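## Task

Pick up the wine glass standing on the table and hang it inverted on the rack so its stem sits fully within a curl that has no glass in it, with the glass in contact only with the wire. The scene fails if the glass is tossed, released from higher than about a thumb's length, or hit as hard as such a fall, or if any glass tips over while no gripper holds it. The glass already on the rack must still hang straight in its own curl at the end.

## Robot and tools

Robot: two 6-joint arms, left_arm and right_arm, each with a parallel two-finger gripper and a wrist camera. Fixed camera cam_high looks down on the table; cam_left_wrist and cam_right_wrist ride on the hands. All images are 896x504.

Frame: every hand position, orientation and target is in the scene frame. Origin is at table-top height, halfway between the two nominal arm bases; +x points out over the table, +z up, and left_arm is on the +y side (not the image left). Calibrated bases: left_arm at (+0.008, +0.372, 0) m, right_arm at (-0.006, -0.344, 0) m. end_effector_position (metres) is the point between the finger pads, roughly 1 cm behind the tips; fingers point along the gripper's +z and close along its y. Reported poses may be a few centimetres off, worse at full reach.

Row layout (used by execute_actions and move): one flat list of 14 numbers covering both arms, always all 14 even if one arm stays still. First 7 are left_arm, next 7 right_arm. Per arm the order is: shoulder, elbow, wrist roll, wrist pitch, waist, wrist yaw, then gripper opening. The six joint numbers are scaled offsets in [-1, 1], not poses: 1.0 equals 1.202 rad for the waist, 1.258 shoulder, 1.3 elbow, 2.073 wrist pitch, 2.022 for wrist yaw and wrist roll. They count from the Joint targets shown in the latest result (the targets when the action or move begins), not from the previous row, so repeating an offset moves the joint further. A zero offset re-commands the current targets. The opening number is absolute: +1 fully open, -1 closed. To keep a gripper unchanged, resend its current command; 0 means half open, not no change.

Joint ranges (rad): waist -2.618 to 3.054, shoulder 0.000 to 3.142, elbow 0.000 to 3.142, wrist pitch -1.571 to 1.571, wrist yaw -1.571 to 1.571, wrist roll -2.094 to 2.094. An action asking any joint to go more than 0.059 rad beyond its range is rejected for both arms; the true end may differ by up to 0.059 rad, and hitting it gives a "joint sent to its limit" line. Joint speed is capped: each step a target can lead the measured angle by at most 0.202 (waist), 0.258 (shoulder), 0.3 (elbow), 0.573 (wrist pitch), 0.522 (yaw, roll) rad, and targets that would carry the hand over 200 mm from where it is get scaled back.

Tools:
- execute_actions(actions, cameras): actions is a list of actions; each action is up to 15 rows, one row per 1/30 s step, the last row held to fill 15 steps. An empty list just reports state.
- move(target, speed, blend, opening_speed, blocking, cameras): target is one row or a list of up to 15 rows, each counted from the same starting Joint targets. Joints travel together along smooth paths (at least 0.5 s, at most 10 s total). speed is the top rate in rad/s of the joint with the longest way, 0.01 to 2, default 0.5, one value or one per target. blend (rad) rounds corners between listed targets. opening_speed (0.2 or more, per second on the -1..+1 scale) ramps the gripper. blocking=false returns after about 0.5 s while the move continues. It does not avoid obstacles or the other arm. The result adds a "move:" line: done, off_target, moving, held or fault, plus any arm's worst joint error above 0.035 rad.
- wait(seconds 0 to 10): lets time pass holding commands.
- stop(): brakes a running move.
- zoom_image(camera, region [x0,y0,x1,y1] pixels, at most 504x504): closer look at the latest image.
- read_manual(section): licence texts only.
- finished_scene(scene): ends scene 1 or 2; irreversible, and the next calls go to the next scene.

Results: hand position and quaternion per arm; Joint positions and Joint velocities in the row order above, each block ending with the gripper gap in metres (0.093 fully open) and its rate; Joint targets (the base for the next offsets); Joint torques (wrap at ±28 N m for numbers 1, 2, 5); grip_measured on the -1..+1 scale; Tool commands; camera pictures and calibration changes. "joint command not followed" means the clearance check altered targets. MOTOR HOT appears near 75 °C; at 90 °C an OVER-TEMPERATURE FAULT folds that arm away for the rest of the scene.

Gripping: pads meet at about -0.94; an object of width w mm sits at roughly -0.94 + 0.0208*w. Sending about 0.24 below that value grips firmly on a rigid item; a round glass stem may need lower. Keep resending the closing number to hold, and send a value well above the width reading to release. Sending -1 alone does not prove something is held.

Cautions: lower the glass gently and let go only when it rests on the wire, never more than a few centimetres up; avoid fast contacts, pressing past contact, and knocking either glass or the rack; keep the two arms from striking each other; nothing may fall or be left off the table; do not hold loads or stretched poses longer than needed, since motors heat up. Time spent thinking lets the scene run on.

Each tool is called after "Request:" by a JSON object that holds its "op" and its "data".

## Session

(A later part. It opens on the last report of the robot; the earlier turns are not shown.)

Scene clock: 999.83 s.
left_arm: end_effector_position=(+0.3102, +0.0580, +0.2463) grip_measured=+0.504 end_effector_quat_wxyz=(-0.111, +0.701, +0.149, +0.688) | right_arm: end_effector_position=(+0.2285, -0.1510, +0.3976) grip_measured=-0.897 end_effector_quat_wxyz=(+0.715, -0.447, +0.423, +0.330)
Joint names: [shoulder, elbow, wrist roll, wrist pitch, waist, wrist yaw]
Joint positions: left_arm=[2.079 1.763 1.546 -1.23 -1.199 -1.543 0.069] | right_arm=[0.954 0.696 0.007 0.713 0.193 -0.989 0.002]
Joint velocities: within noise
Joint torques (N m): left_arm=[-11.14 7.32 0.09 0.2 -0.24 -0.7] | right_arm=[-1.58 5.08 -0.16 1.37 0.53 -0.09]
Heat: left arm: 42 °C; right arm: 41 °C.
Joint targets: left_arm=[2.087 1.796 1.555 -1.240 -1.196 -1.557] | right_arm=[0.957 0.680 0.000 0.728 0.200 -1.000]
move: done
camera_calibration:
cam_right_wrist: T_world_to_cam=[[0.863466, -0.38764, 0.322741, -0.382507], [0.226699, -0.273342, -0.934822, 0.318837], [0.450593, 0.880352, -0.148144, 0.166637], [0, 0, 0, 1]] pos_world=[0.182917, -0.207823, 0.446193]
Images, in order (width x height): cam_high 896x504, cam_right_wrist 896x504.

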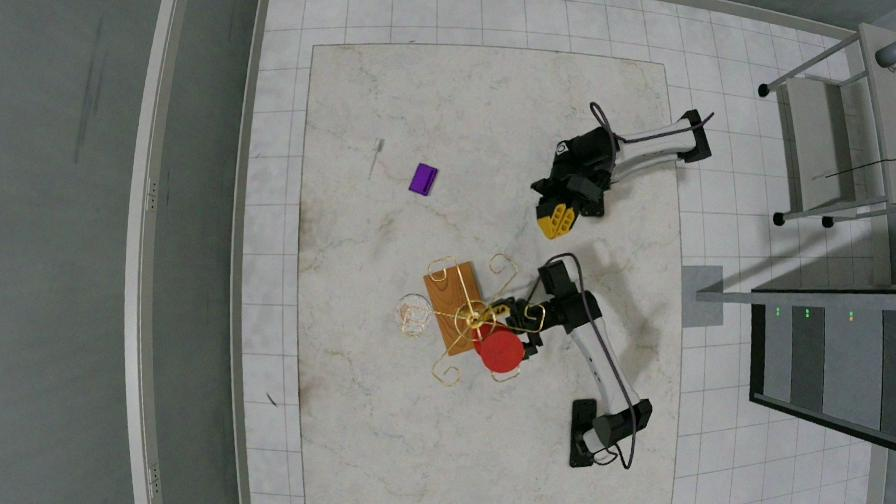

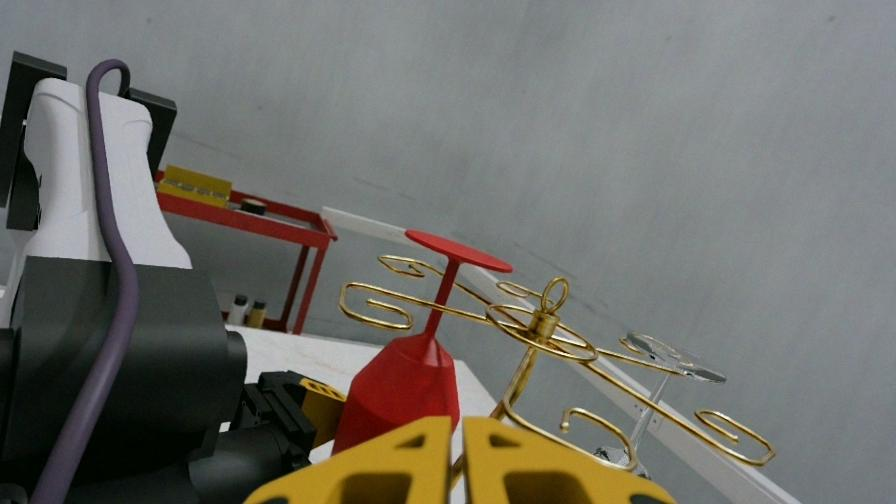

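Request:
{"op": "move", "data": {"target": [-0.0676,-0.0854,0,0.0116,0.0324,0,0.4,0,0,0,0,0,0,-0.9], "speed": 0.1, "cameras": ["cam_high","cam_right_wrist"]}}

Request:
{"op": "zoom_image", "data": {"camera": "cam_high", "region": [450, 290, 600, 440]}}

Request:
{"op": "zoom_image", "data": {"camera": "cam_right_wrist", "region": [300, 150, 600, 400]}}

Scene clock: 1032.63 s.
left_arm: end_effector_position=(+0.3174, +0.0794, +0.2391) grip_measured=+0.504 end_effector_quat_wxyz=(-0.139, +0.701, +0.148, +0.683) | right_arm: end_effector_position=(+0.2285, -0.1510, +0.3976) grip_measured=-0.897 end_effector_quat_wxyz=(+0.715, -0.447, +0.423, +0.330)
Joint names: [shoulder, elbow, wrist roll, wrist pitch, waist, wrist yaw]
Joint positions: left_arm=[2.051 1.693 1.546 -1.229 -1.162 -1.543 0.069] | right_arm=[0.954 0.696 0.007 0.713 0.193 -0.989 0.002]
Joint velocities: within noise
Joint torques (N m): left_arm=[-16.36 4.03 0.06 0.32 0.09 -0.74] | right_arm=[-1.42 5.07 -0.17 1.37 0.68 -0.05]
Heat: left arm: 48 °C; right arm: 41 °C.
Joint targets: left_arm=[2.002 1.685 1.555 -1.216 -1.158 -1.557] | right_arm=[0.957 0.680 0.000 0.728 0.200 -1.000]
move: off_target (left_arm); left_arm: the shoulder is farthest, 0.049 rad from its target
camera_calibration:
cam_right_wrist: T_world_to_cam=[[0.863466, -0.38764, 0.322741, -0.382507], [0.226699, -0.273342, -0.934822, 0.318837], [0.450593, 0.880352, -0.148144, 0.166637], [0, 0, 0, 1]] pos_world=[0.182917, -0.207823, 0.446193]
Images, in order (width x height): cam_high 896x504, cam_right_wrist 896x504.

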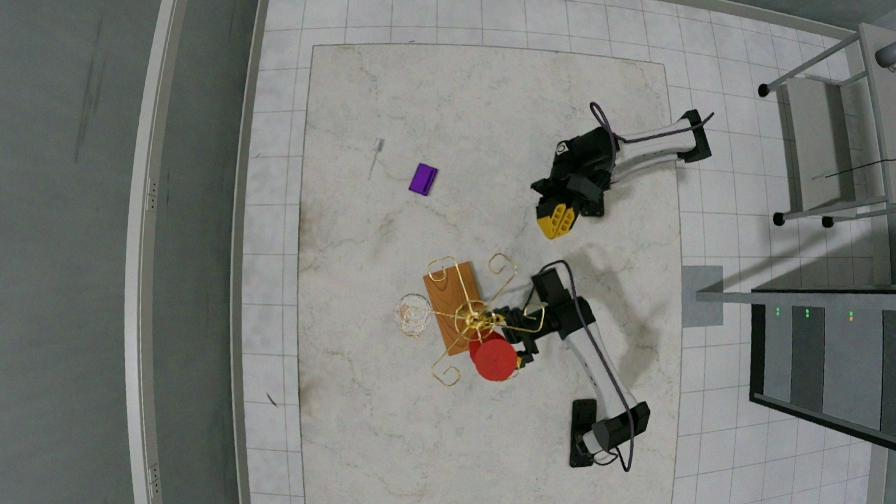

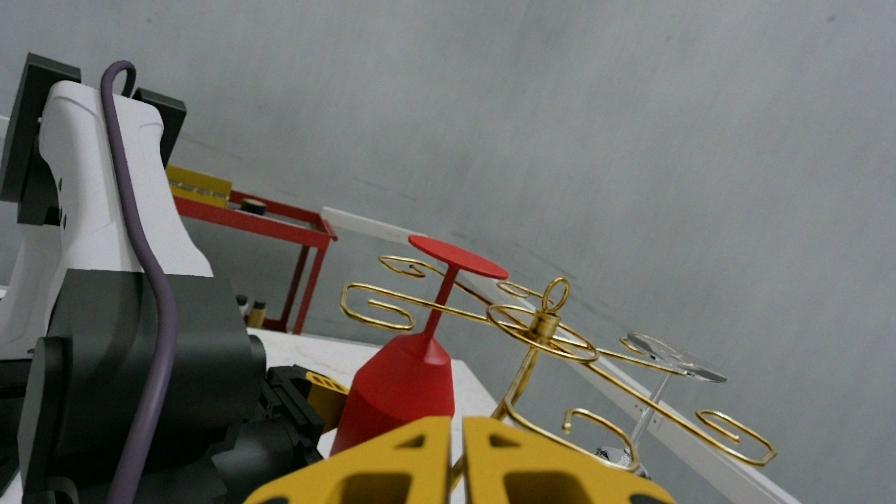

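Scaled by 3.360 from the camera's 896x504 image, which has a finer 1280x720 frame.

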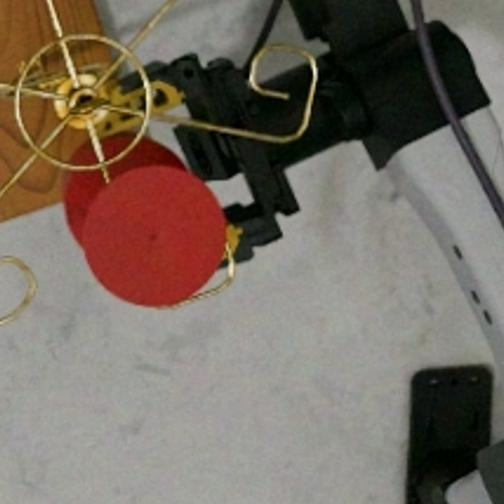

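Scaled by 1.680 from the camera's 896x504 image, which has a finer 1280x720 frame.

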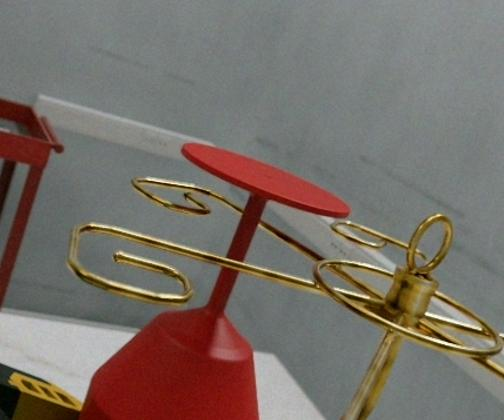

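Request:
{"op": "move", "data": {"target": [-0.0866,-0.0992,0,0.0154,0.0075,0,0.4,0,0,0,0,0,0,-0.9], "speed": 0.1, "cameras": ["cam_high","cam_right_wrist"]}}

Request:
{"op": "zoom_image", "data": {"camera": "cam_high", "region": [450, 290, 600, 440]}}

Request:
{"op": "zoom_image", "data": {"camera": "cam_right_wrist", "region": [300, 150, 600, 400]}}

Scene clock: 1059.27 s.
left_arm: end_effector_position=(+0.3092, +0.1061, +0.2466) grip_measured=+0.504 end_effector_quat_wxyz=(-0.137, +0.700, +0.156, +0.684) | right_arm: end_effector_position=(+0.2285, -0.1510, +0.3976) grip_measured=-0.897 end_effector_quat_wxyz=(+0.715, -0.447, +0.423, +0.330)
Joint names: [shoulder, elbow, wrist roll, wrist pitch, waist, wrist yaw]
Joint positions: left_arm=[1.94 1.563 1.546 -1.198 -1.153 -1.543 0.069] | right_arm=[0.954 0.696 0.007 0.713 0.193 -0.989 0.002]
Joint velocities: within noise
Joint torques (N m): left_arm=[-14.9 4.05 0.05 0.33 0.08 -0.68] | right_arm=[-1.65 5.03 -0.11 1.36 0.38 -0.08]
Heat: left arm: 55 °C; right arm: 40 °C.
Joint targets: left_arm=[1.894 1.556 1.555 -1.184 -1.148 -1.557] | right_arm=[0.957 0.680 0.000 0.728 0.200 -1.000]
move: off_target (left_arm); left_arm: the shoulder is farthest, 0.047 rad from its target
camera_calibration:
cam_right_wrist: T_world_to_cam=[[0.863466, -0.38764, 0.322741, -0.382507], [0.226699, -0.273342, -0.934822, 0.318837], [0.450593, 0.880352, -0.148144, 0.166637], [0, 0, 0, 1]] pos_world=[0.182917, -0.207823, 0.446193]
Images, in order (width x height): cam_high 896x504, cam_right_wrist 896x504.

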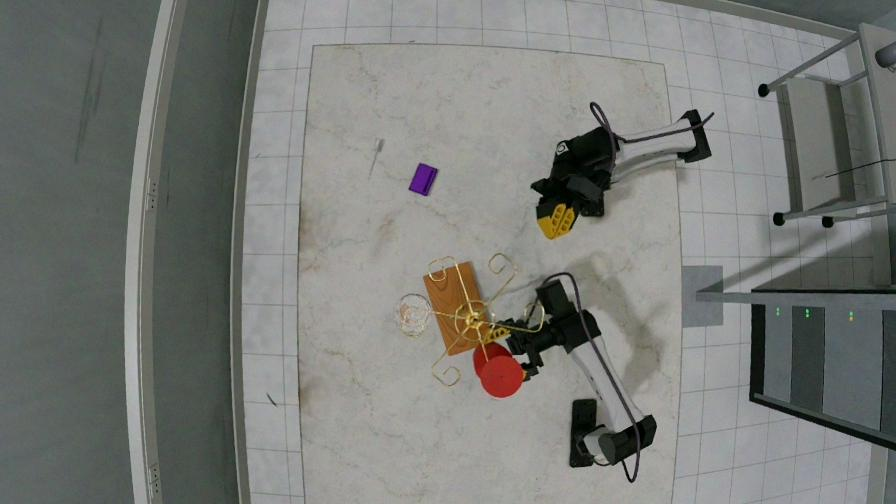

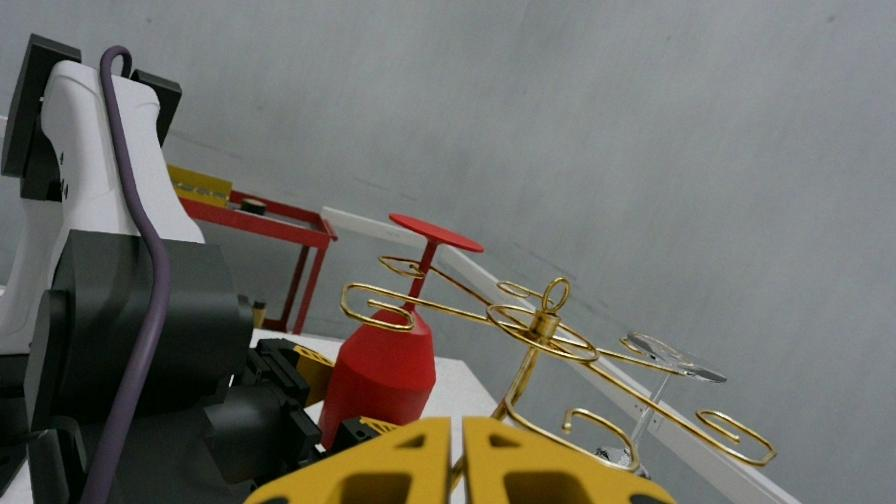

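Scaled by 3.360 from the camera's 896x504 image, which has a finer 1280x720 frame.

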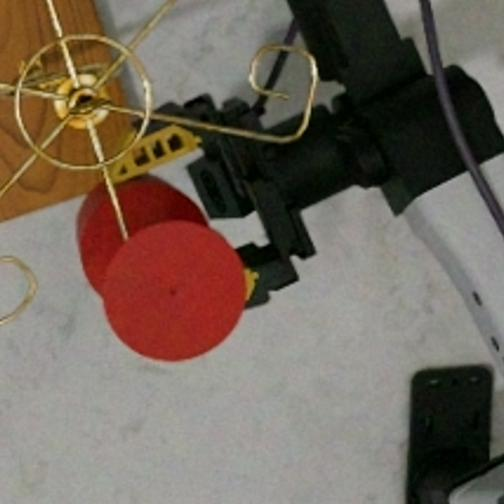

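Scaled by 1.680 from the camera's 896x504 image, which has a finer 1280x720 frame.

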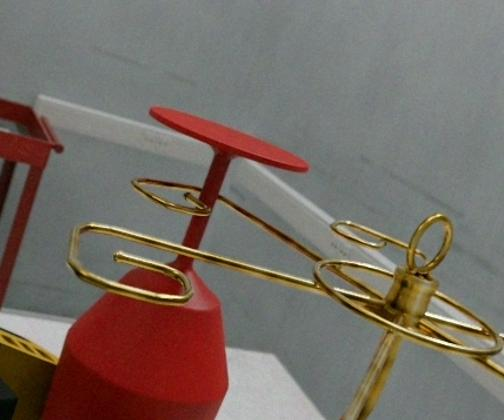

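Request:
{"op": "zoom_image", "data": {"camera": "cam_right_wrist", "region": [360, 200, 480, 300]}}

Scaled by 4.200 from the camera's 896x504 image, which has a finer 1280x720 frame.

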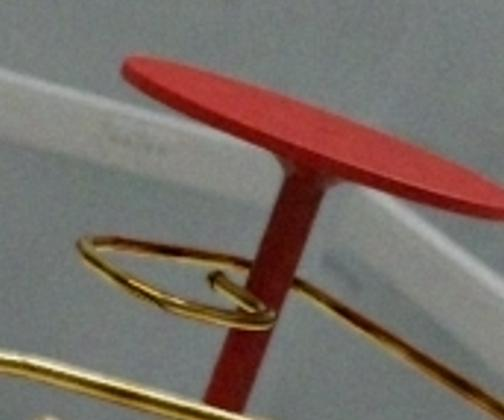

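Request:
{"op": "move", "data": {"target": [0.0445,-0.0342,0,0.0263,0,0,0.4,0,0,0,0,0,0,-0.9], "speed": 0.08, "cameras": ["cam_high","cam_right_wrist"]}}

Request:
{"op": "zoom_image", "data": {"camera": "cam_high", "region": [450, 290, 600, 440]}}

Request:
{"op": "zoom_image", "data": {"camera": "cam_right_wrist", "region": [360, 200, 480, 300]}}

Scene clock: 1086.50 s.
left_arm: end_effector_position=(+0.3088, +0.1070, +0.2355) grip_measured=+0.504 end_effector_quat_wxyz=(-0.133, +0.699, +0.159, +0.684) | right_arm: end_effector_position=(+0.2285, -0.1510, +0.3976) grip_measured=-0.897 end_effector_quat_wxyz=(+0.715, -0.447, +0.423, +0.330)
Joint names: [shoulder, elbow, wrist roll, wrist pitch, waist, wrist yaw]
Joint positions: left_arm=[1.94 1.518 1.546 -1.143 -1.153 -1.543 0.069] | right_arm=[0.954 0.696 0.007 0.713 0.193 -0.989 0.002]
Joint velocities: within noise
Joint torques (N m): left_arm=[-9.44 4.03 0.07 0.37 0.03 -0.66] | right_arm=[-1.62 5.01 -0.12 1.34 0.51 -0.04]
Heat: left arm: 55 °C; right arm: 40 °C.
Joint targets: left_arm=[1.950 1.511 1.555 -1.130 -1.148 -1.557] | right_arm=[0.957 0.680 0.000 0.728 0.200 -1.000]
move: done
camera_calibration:
cam_right_wrist: T_world_to_cam=[[0.863466, -0.38764, 0.322741, -0.382507], [0.226699, -0.273342, -0.934822, 0.318837], [0.450593, 0.880352, -0.148144, 0.166637], [0, 0, 0, 1]] pos_world=[0.182917, -0.207823, 0.446193]
Images, in order (width x height): cam_high 896x504, cam_right_wrist 896x504.

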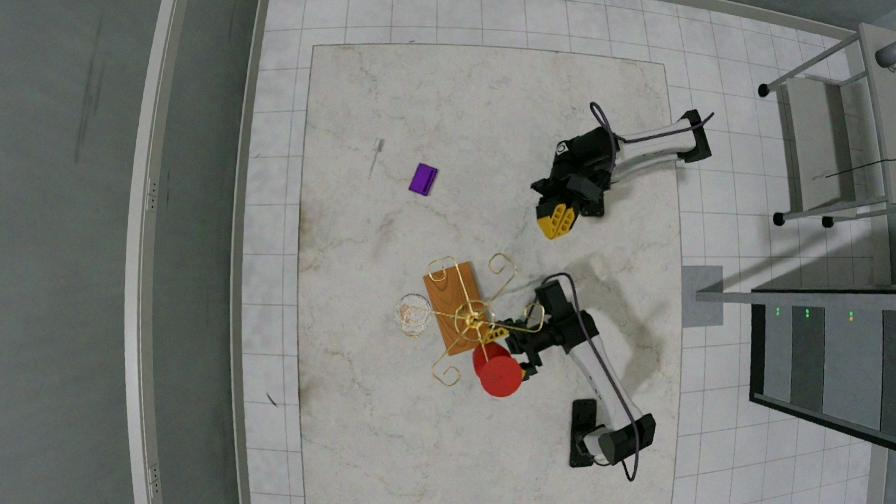

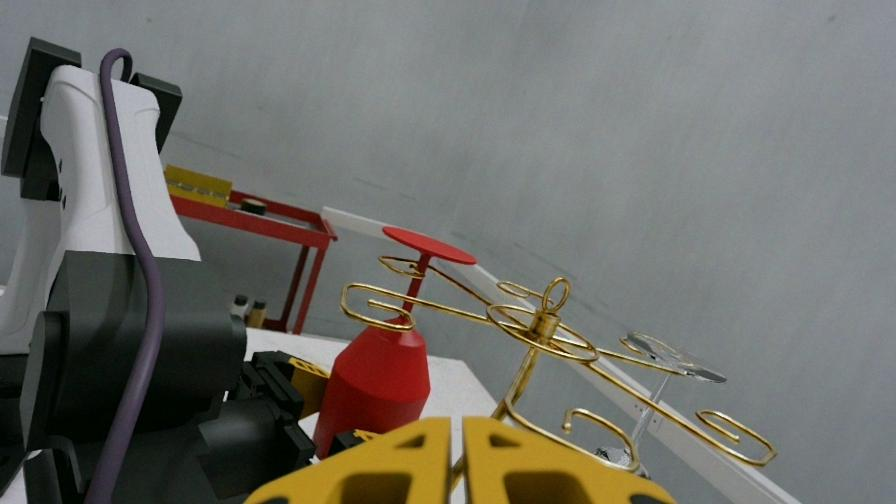

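Scaled by 3.360 from the camera's 896x504 image, which has a finer 1280x720 frame.

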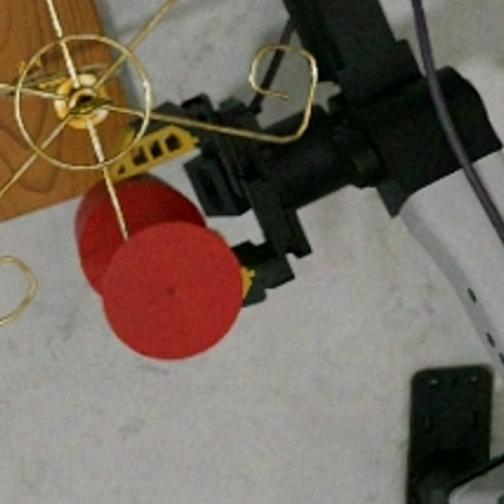

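Scaled by 4.200 from the camera's 896x504 image, which has a finer 1280x720 frame.

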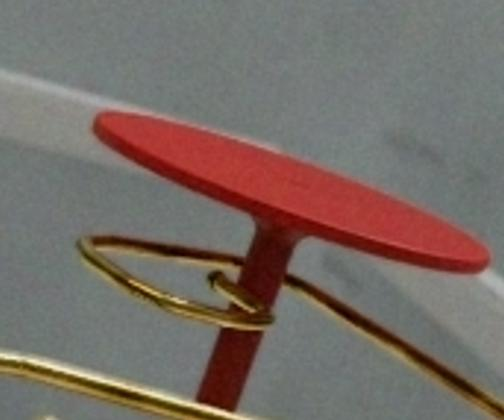

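Request:
{"op": "move", "data": {"target": [0.008,-0.02,0,0.0164,0,0,0.4,0,0,0,0,0,0,-0.9], "speed": 0.04, "cameras": ["cam_high","cam_right_wrist"]}}

Request:
{"op": "zoom_image", "data": {"camera": "cam_right_wrist", "region": [360, 200, 480, 300]}}

Scene clock: 1098.03 s.
left_arm: end_effector_position=(+0.3091, +0.1063, +0.2250) grip_measured=+0.504 end_effector_quat_wxyz=(-0.135, +0.699, +0.158, +0.684) | right_arm: end_effector_position=(+0.2285, -0.1510, +0.3976) grip_measured=-0.897 end_effector_quat_wxyz=(+0.715, -0.447, +0.423, +0.330)
Joint names: [shoulder, elbow, wrist roll, wrist pitch, waist, wrist yaw]
Joint positions: left_arm=[1.952 1.493 1.546 -1.109 -1.153 -1.543 0.069] | right_arm=[0.954 0.696 0.007 0.713 0.193 -0.989 0.002]
Joint velocities: within noise
Joint torques (N m): left_arm=[-9.89 3.97 0.08 0.36 0.2 -0.65] | right_arm=[-1.63 5 -0.17 1.34 0.43 -0.05]
Heat: left arm: 53 °C; right arm: 40 °C.
Joint targets: left_arm=[1.960 1.485 1.555 -1.095 -1.148 -1.557] | right_arm=[0.957 0.680 0.000 0.728 0.200 -1.000]
move: done
camera_calibration:
cam_right_wrist: T_world_to_cam=[[0.863466, -0.38764, 0.322741, -0.382507], [0.226699, -0.273342, -0.934822, 0.318837], [0.450593, 0.880352, -0.148144, 0.166637], [0, 0, 0, 1]] pos_world=[0.182917, -0.207823, 0.446193]
Images, in order (width x height): cam_high 896x504, cam_right_wrist 896x504.

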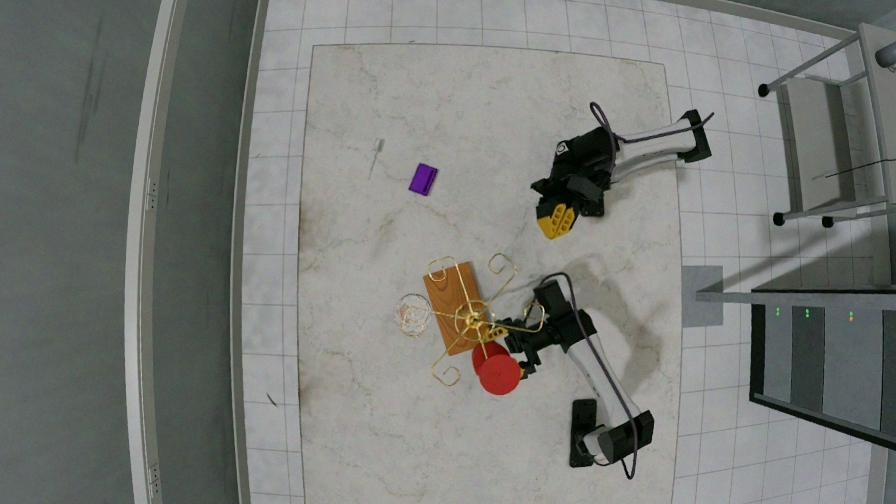

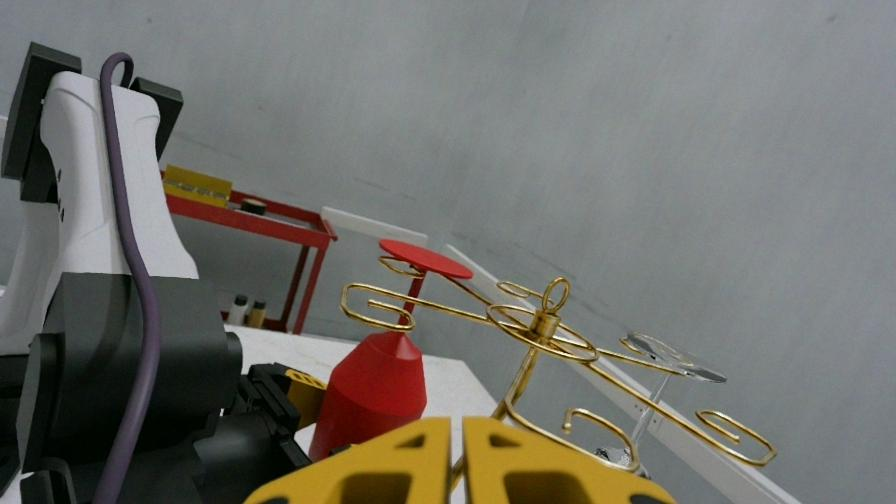

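Scaled by 4.200 from the camera's 896x504 image, which has a finer 1280x720 frame.

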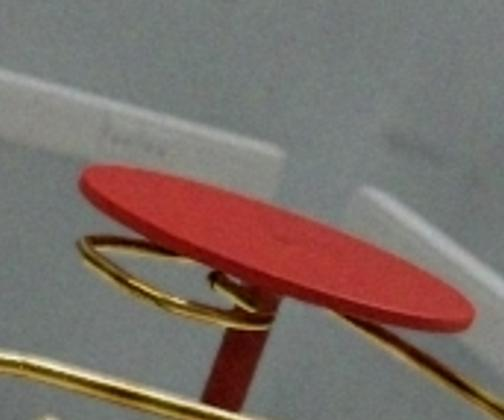

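Request:
{"op": "move", "data": {"target": [0.0025,-0.0075,0,0.0065,0,0,0.4,0,0,0,0,0,0,-0.9], "speed": 0.03, "cameras": ["cam_right_wrist"]}}

Request:
{"op": "zoom_image", "data": {"camera": "cam_right_wrist", "region": [360, 200, 480, 300]}}

Scene clock: 1107.67 s.
left_arm: end_effector_position=(+0.3090, +0.1065, +0.2227) grip_measured=+0.504 end_effector_quat_wxyz=(-0.133, +0.699, +0.159, +0.684) | right_arm: end_effector_position=(+0.2285, -0.1510, +0.3976) grip_measured=-0.897 end_effector_quat_wxyz=(+0.715, -0.447, +0.423, +0.330)
Joint names: [shoulder, elbow, wrist roll, wrist pitch, waist, wrist yaw]
Joint positions: left_arm=[1.952 1.483 1.546 -1.095 -1.153 -1.543 0.069] | right_arm=[0.954 0.696 0.007 0.713 0.193 -0.989 0.002]
Joint velocities: within noise
Joint torques (N m): left_arm=[-9.44 4.1 0.07 0.37 0.1 -0.64] | right_arm=[-1.63 5 -0.17 1.35 0.42 -0.08]
Heat: left arm: 51 °C; right arm: 40 °C.
Joint targets: left_arm=[1.963 1.476 1.555 -1.082 -1.148 -1.557] | right_arm=[0.957 0.680 0.000 0.728 0.200 -1.000]
move: done
camera_calibration:
cam_right_wrist: T_world_to_cam=[[0.863466, -0.38764, 0.322741, -0.382507], [0.226699, -0.273342, -0.934822, 0.318837], [0.450593, 0.880352, -0.148144, 0.166637], [0, 0, 0, 1]] pos_world=[0.182917, -0.207823, 0.446193]
Images, in order (width x height): cam_right_wrist 896x504.

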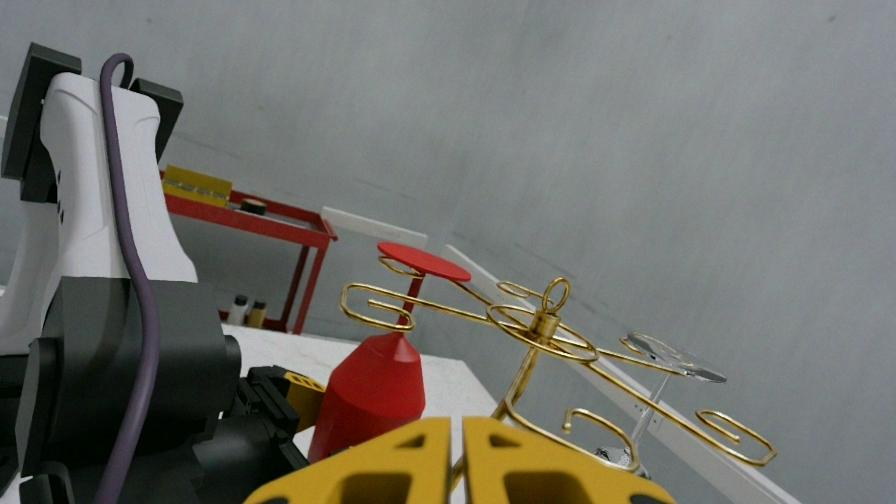

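Scaled by 4.200 from the camera's 896x504 image, which has a finer 1280x720 frame.

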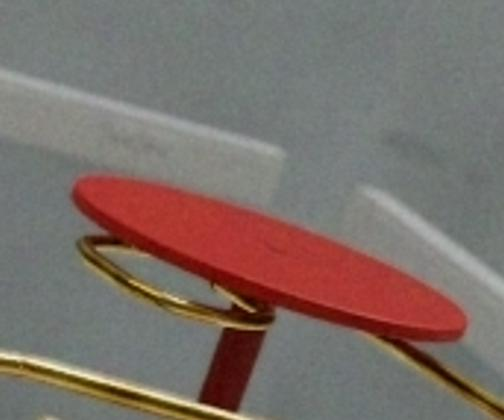

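Request:
{"op": "move", "data": {"target": [0.0025,-0.0075,0,0.0065,0,0,0.4,0,0,0,0,0,0,-0.9], "speed": 0.03, "cameras": ["cam_right_wrist"]}}

Request:
{"op": "zoom_image", "data": {"camera": "cam_right_wrist", "region": [360, 200, 480, 300]}}

Scene clock: 1117.80 s.
left_arm: end_effector_position=(+0.3090, +0.1067, +0.2219) grip_measured=+0.504 end_effector_quat_wxyz=(-0.134, +0.697, +0.159, +0.686) | right_arm: end_effector_position=(+0.2285, -0.1510, +0.3976) grip_measured=-0.897 end_effector_quat_wxyz=(+0.715, -0.447, +0.423, +0.330)
Joint names: [shoulder, elbow, wrist roll, wrist pitch, waist, wrist yaw]
Joint positions: left_arm=[1.952 1.476 1.549 -1.085 -1.153 -1.548 0.069] | right_arm=[0.954 0.696 0.007 0.713 0.193 -0.989 0.002]
Joint velocities: within noise
Joint torques (N m): left_arm=[-9.29 3.85 -0.03 0.39 0.01 -0.56] | right_arm=[-1.65 4.94 -0.14 1.34 0.49 -0.08]
Heat: left arm: 49 °C; right arm: 40 °C.
Joint targets: left_arm=[1.966 1.466 1.555 -1.068 -1.148 -1.557] | right_arm=[0.957 0.680 0.000 0.728 0.200 -1.000]
move: done
camera_calibration:
cam_right_wrist: T_world_to_cam=[[0.863466, -0.38764, 0.322741, -0.382507], [0.226699, -0.273342, -0.934822, 0.318837], [0.450593, 0.880352, -0.148144, 0.166637], [0, 0, 0, 1]] pos_world=[0.182917, -0.207823, 0.446193]
Images, in order (width x height): cam_right_wrist 896x504.

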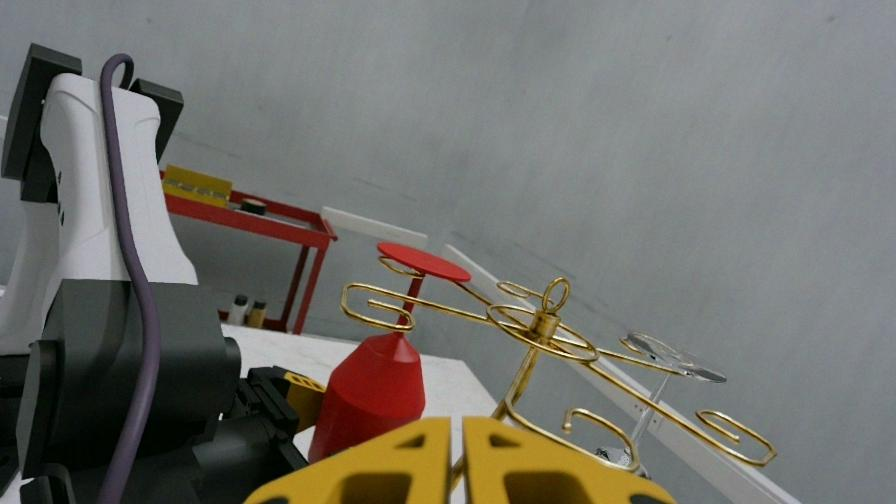

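Scaled by 4.200 from the camera's 896x504 image, which has a finer 1280x720 frame.

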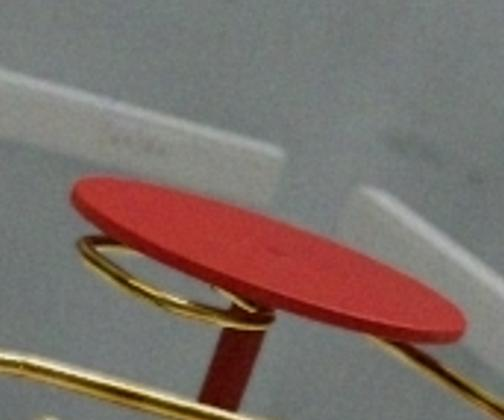

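Request:
{"op": "move", "data": {"target": [0,0,0,0,0,0,1.0,0,0,0,0,0,0,-0.9], "opening_speed": 0.2, "cameras": ["cam_high","cam_right_wrist","cam_left_wrist"]}}

Request:
{"op": "zoom_image", "data": {"camera": "cam_right_wrist", "region": [300, 200, 500, 400]}}

Request:
{"op": "zoom_image", "data": {"camera": "cam_high", "region": [450, 290, 600, 440]}}

Scene clock: 1131.07 s.
left_arm: end_effector_position=(+0.3090, +0.1066, +0.2217) grip_measured=+1.000 end_effector_quat_wxyz=(-0.133, +0.697, +0.159, +0.687) | right_arm: end_effector_position=(+0.2285, -0.1510, +0.3976) grip_measured=-0.897 end_effector_quat_wxyz=(+0.715, -0.447, +0.423, +0.330)
Joint names: [shoulder, elbow, wrist roll, wrist pitch, waist, wrist yaw]
Joint positions: left_arm=[1.952 1.475 1.55 -1.081 -1.153 -1.549 0.093] | right_arm=[0.954 0.696 0.007 0.713 0.193 -0.989 0.002]
Joint velocities: within noise
Joint torques (N m): left_arm=[-9.18 3.88 -0.01 0.38 0.1 -0.57] | right_arm=[-1.54 5.01 -0.17 1.34 0.42 -0.05]
Heat: left arm: 48 °C; right arm: 40 °C.
Joint targets: left_arm=[1.966 1.466 1.555 -1.069 -1.148 -1.557] | right_arm=[0.957 0.680 0.000 0.728 0.200 -1.000]
move: done
camera_calibration:
cam_left_wrist: T_world_to_cam=[[-0.414539, 0.909738, -0.023129, 0.0375595], [-0.364544, -0.142717, 0.920184, -0.0359357], [0.833825, 0.389884, 0.390802, -0.30533], [0, 0, 0, 1]] pos_world=[0.257061, 0.0797452, 0.153259]
cam_right_wrist: T_world_to_cam=[[0.863466, -0.38764, 0.322741, -0.382507], [0.226699, -0.273342, -0.934822, 0.318837], [0.450593, 0.880352, -0.148144, 0.166637], [0, 0, 0, 1]] pos_world=[0.182917, -0.207823, 0.446193]

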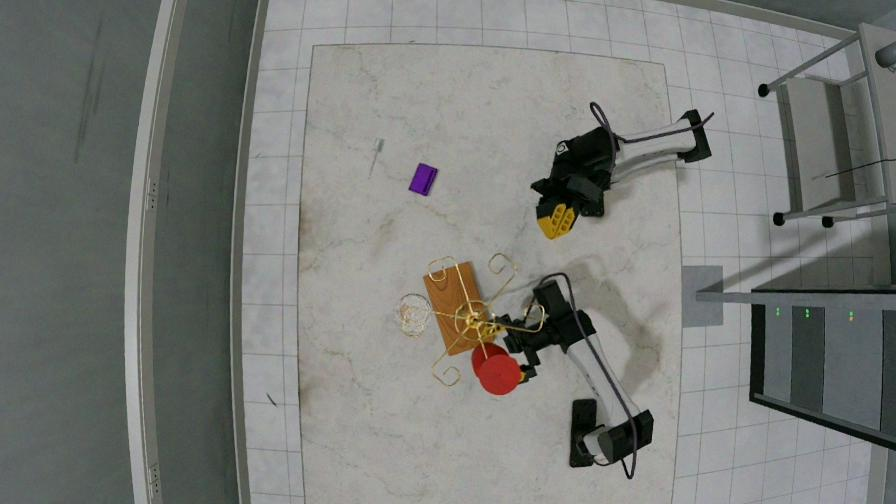

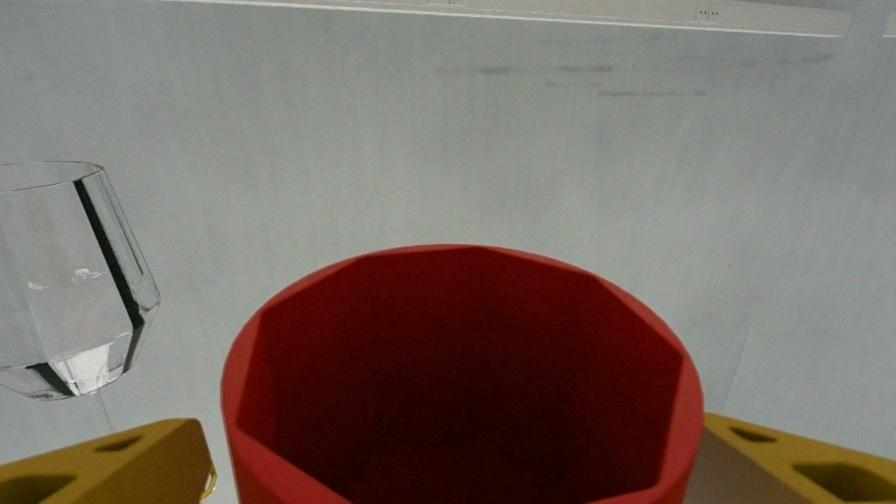

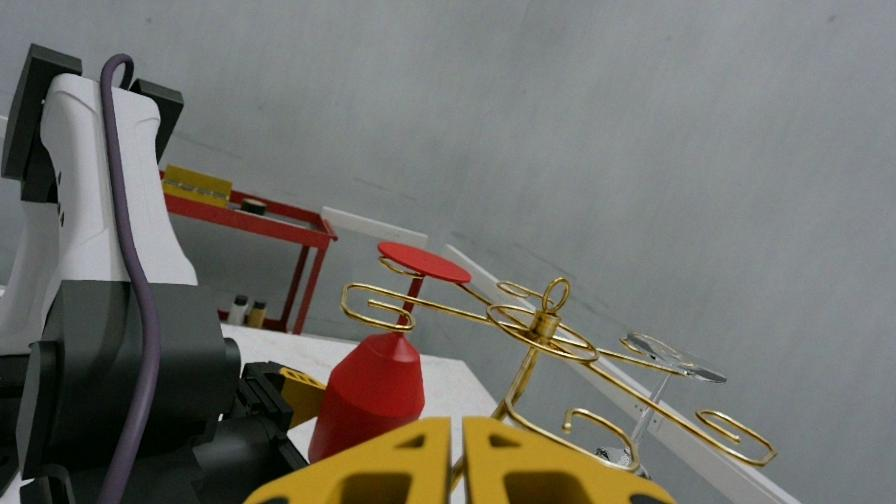

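Scaled by 2.520 from the camera's 896x504 image, which has a finer 1280x720 frame.

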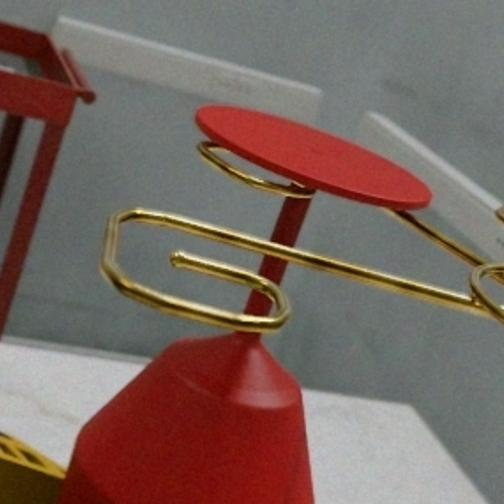

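Scaled by 3.360 from the camera's 896x504 image, which has a finer 1280x720 frame.

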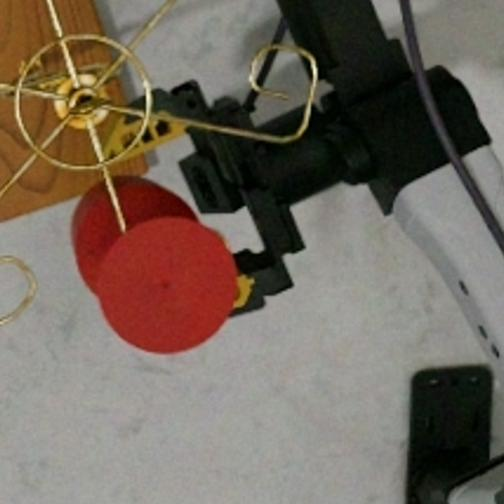

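Request:
{"op": "move", "data": {"target": [0,-0.042,0,0.0265,0,0,1.0,0,0,0,0,0,0,-0.9], "speed": 0.06, "cameras": ["cam_left_wrist","cam_right_wrist"]}}

Scene clock: 1149.57 s.
left_arm: end_effector_position=(+0.3076, +0.1099, +0.2084) grip_measured=+1.000 end_effector_quat_wxyz=(-0.134, +0.697, +0.159, +0.687) | right_arm: end_effector_position=(+0.2285, -0.1510, +0.3976) grip_measured=-0.897 end_effector_quat_wxyz=(+0.715, -0.447, +0.423, +0.330)
Joint names: [shoulder, elbow, wrist roll, wrist pitch, waist, wrist yaw]
Joint positions: left_arm=[1.952 1.42 1.55 -1.027 -1.153 -1.549 0.093] | right_arm=[0.954 0.696 0.007 0.713 0.193 -0.989 0.002]
Joint velocities: within noise
Joint torques (N m): left_arm=[-9.14 3.78 0.01 0.39 0.01 -0.61] | right_arm=[-1.65 4.96 -0.13 1.37 0.61 -0.08]
Heat: left arm: 47 °C; right arm: 40 °C.
Joint targets: left_arm=[1.966 1.411 1.555 -1.014 -1.148 -1.557] | right_arm=[0.957 0.680 0.000 0.728 0.200 -1.000]
move: done
camera_calibration:
cam_left_wrist: T_world_to_cam=[[-0.414543, 0.909746, -0.0227477, 0.0335499], [-0.364402, -0.143038, 0.920191, -0.0237863], [0.833886, 0.389748, 0.390809, -0.300214], [0, 0, 0, 1]] pos_world=[0.255584, 0.0830835, 0.139977]
cam_right_wrist: T_world_to_cam=[[0.863466, -0.38764, 0.322741, -0.382507], [0.226699, -0.273342, -0.934822, 0.318837], [0.450593, 0.880352, -0.148144, 0.166637], [0, 0, 0, 1]] pos_world=[0.182917, -0.207823, 0.446193]
Images, in order (width x height): cam_left_wrist 896x504, cam_right_wrist 896x504.

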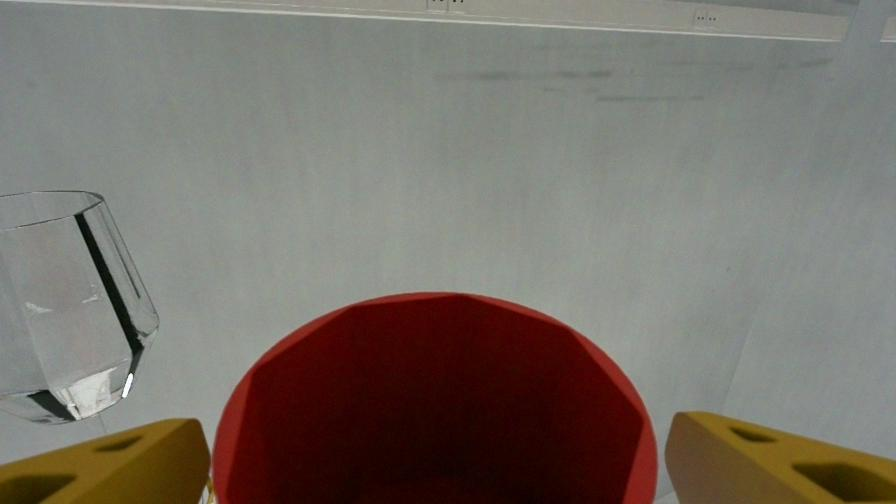

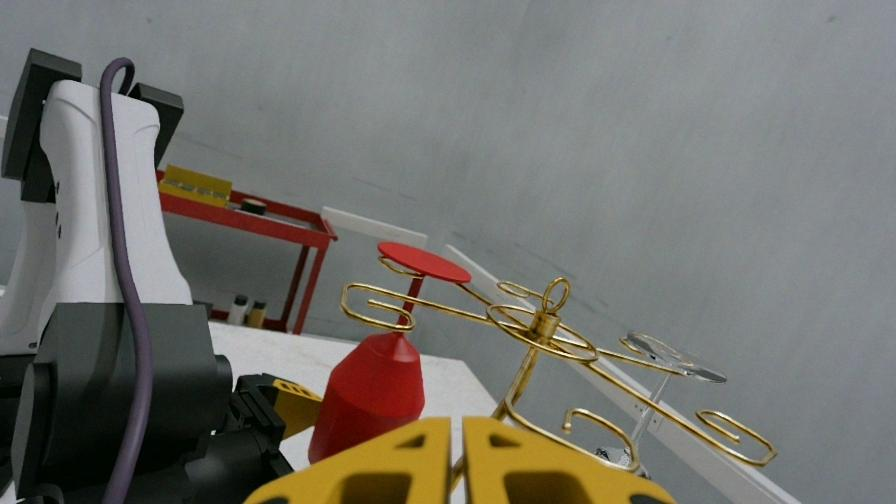

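Request:
{"op": "move", "data": {"target": [[0.0445,-0.075,0,0.0755,0,0,1.0,0,0,0,0,0,0,-0.9],[-0.108,-0.2677,0,0.1225,-0.251,0,1.0,0,0,0,0,0,0,-0.9]], "speed": [0.12,0.25], "cameras": ["cam_left_wrist","cam_right_wrist","cam_high"]}}

Request:
{"op": "zoom_image", "data": {"camera": "cam_right_wrist", "region": [300, 200, 500, 450]}}

Request:
{"op": "zoom_image", "data": {"camera": "cam_high", "region": [390, 250, 570, 430]}}

Scene clock: 1178.93 s.
left_arm: end_effector_position=(+0.2126, +0.0828, +0.1555) grip_measured=+1.000 end_effector_quat_wxyz=(-0.035, +0.713, +0.051, +0.699) | right_arm: end_effector_position=(+0.2285, -0.1510, +0.3976) grip_measured=-0.897 end_effector_quat_wxyz=(+0.715, -0.447, +0.423, +0.330)
Joint names: [shoulder, elbow, wrist roll, wrist pitch, waist, wrist yaw]
Joint positions: left_arm=[1.867 1.072 1.55 -0.773 -1.448 -1.549 0.093] | right_arm=[0.954 0.696 0.007 0.713 0.193 -0.989 0.002]
Joint velocities: within noise
Joint torques (N m): left_arm=[-12.6 3.29 -0.03 0.36 -0.54 -0.58] | right_arm=[-1.68 4.92 -0.15 1.3 0.43 -0.11]
Heat: left arm: 46 °C; right arm: 39 °C.
Joint targets: left_arm=[1.830 1.063 1.555 -0.760 -1.450 -1.557] | right_arm=[0.957 0.680 0.000 0.728 0.200 -1.000]
move: off_target (left_arm); left_arm: the shoulder is farthest, 0.037 rad from its target
camera_calibration:
cam_left_wrist: T_world_to_cam=[[-0.132275, 0.991125, -0.0132129, -0.0505818], [-0.389179, -0.0396708, 0.920307, -0.0168929], [0.911616, 0.126876, 0.390973, -0.184563], [0, 0, 0, 1]] pos_world=[0.154985, 0.0728793, 0.0870374]
cam_right_wrist: T_world_to_cam=[[0.863466, -0.38764, 0.322741, -0.382507], [0.226699, -0.273342, -0.934822, 0.318837], [0.450593, 0.880352, -0.148144, 0.166637], [0, 0, 0, 1]] pos_world=[0.182917, -0.207823, 0.446193]

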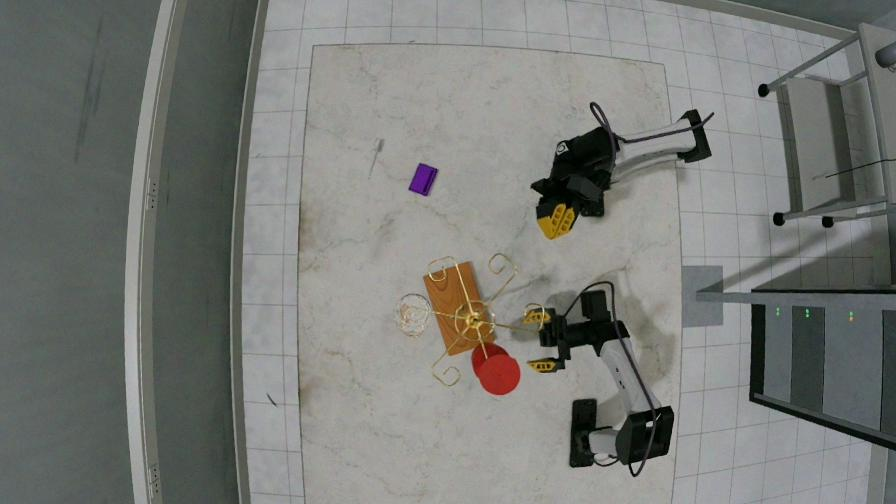

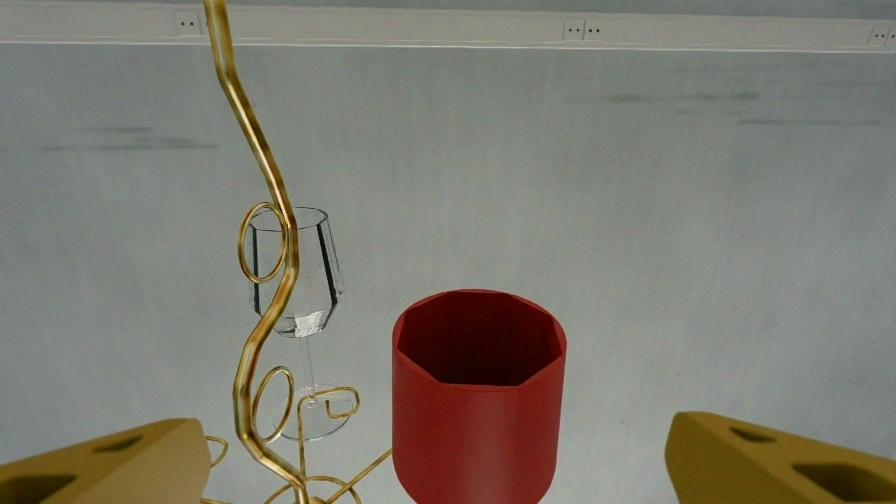

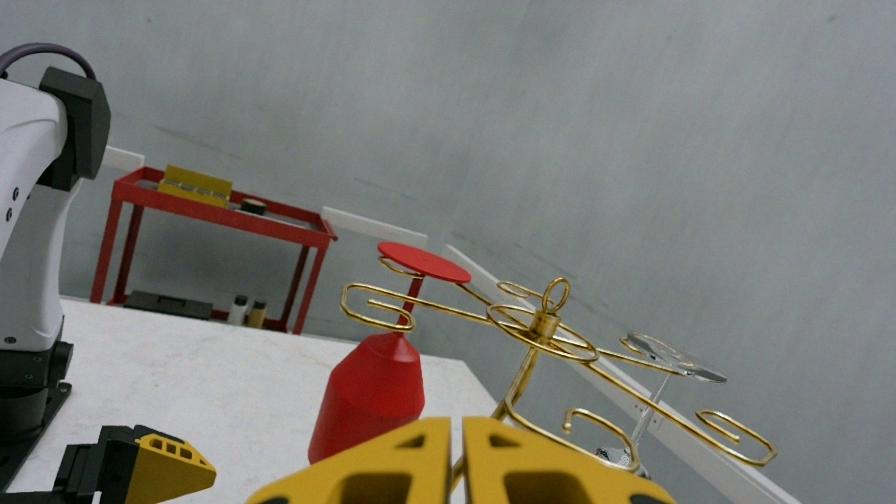

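Scaled by 2.016 from the camera's 896x504 image, which has a finer 1280x720 frame.

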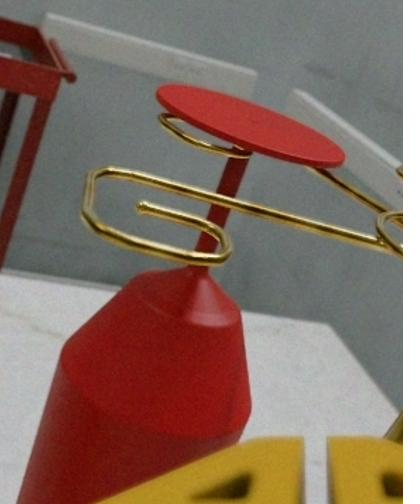

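Scaled by 2.800 from the camera's 896x504 image, which has a finer 1280x720 frame.

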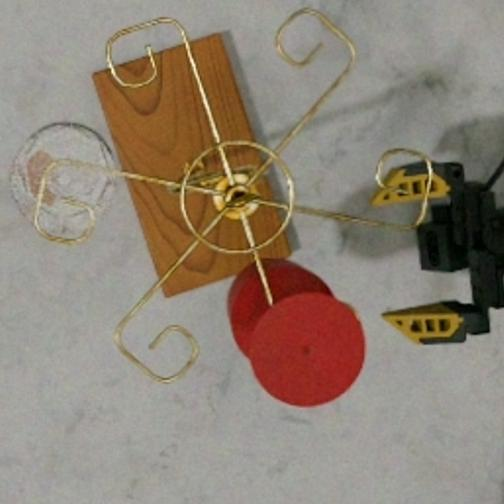

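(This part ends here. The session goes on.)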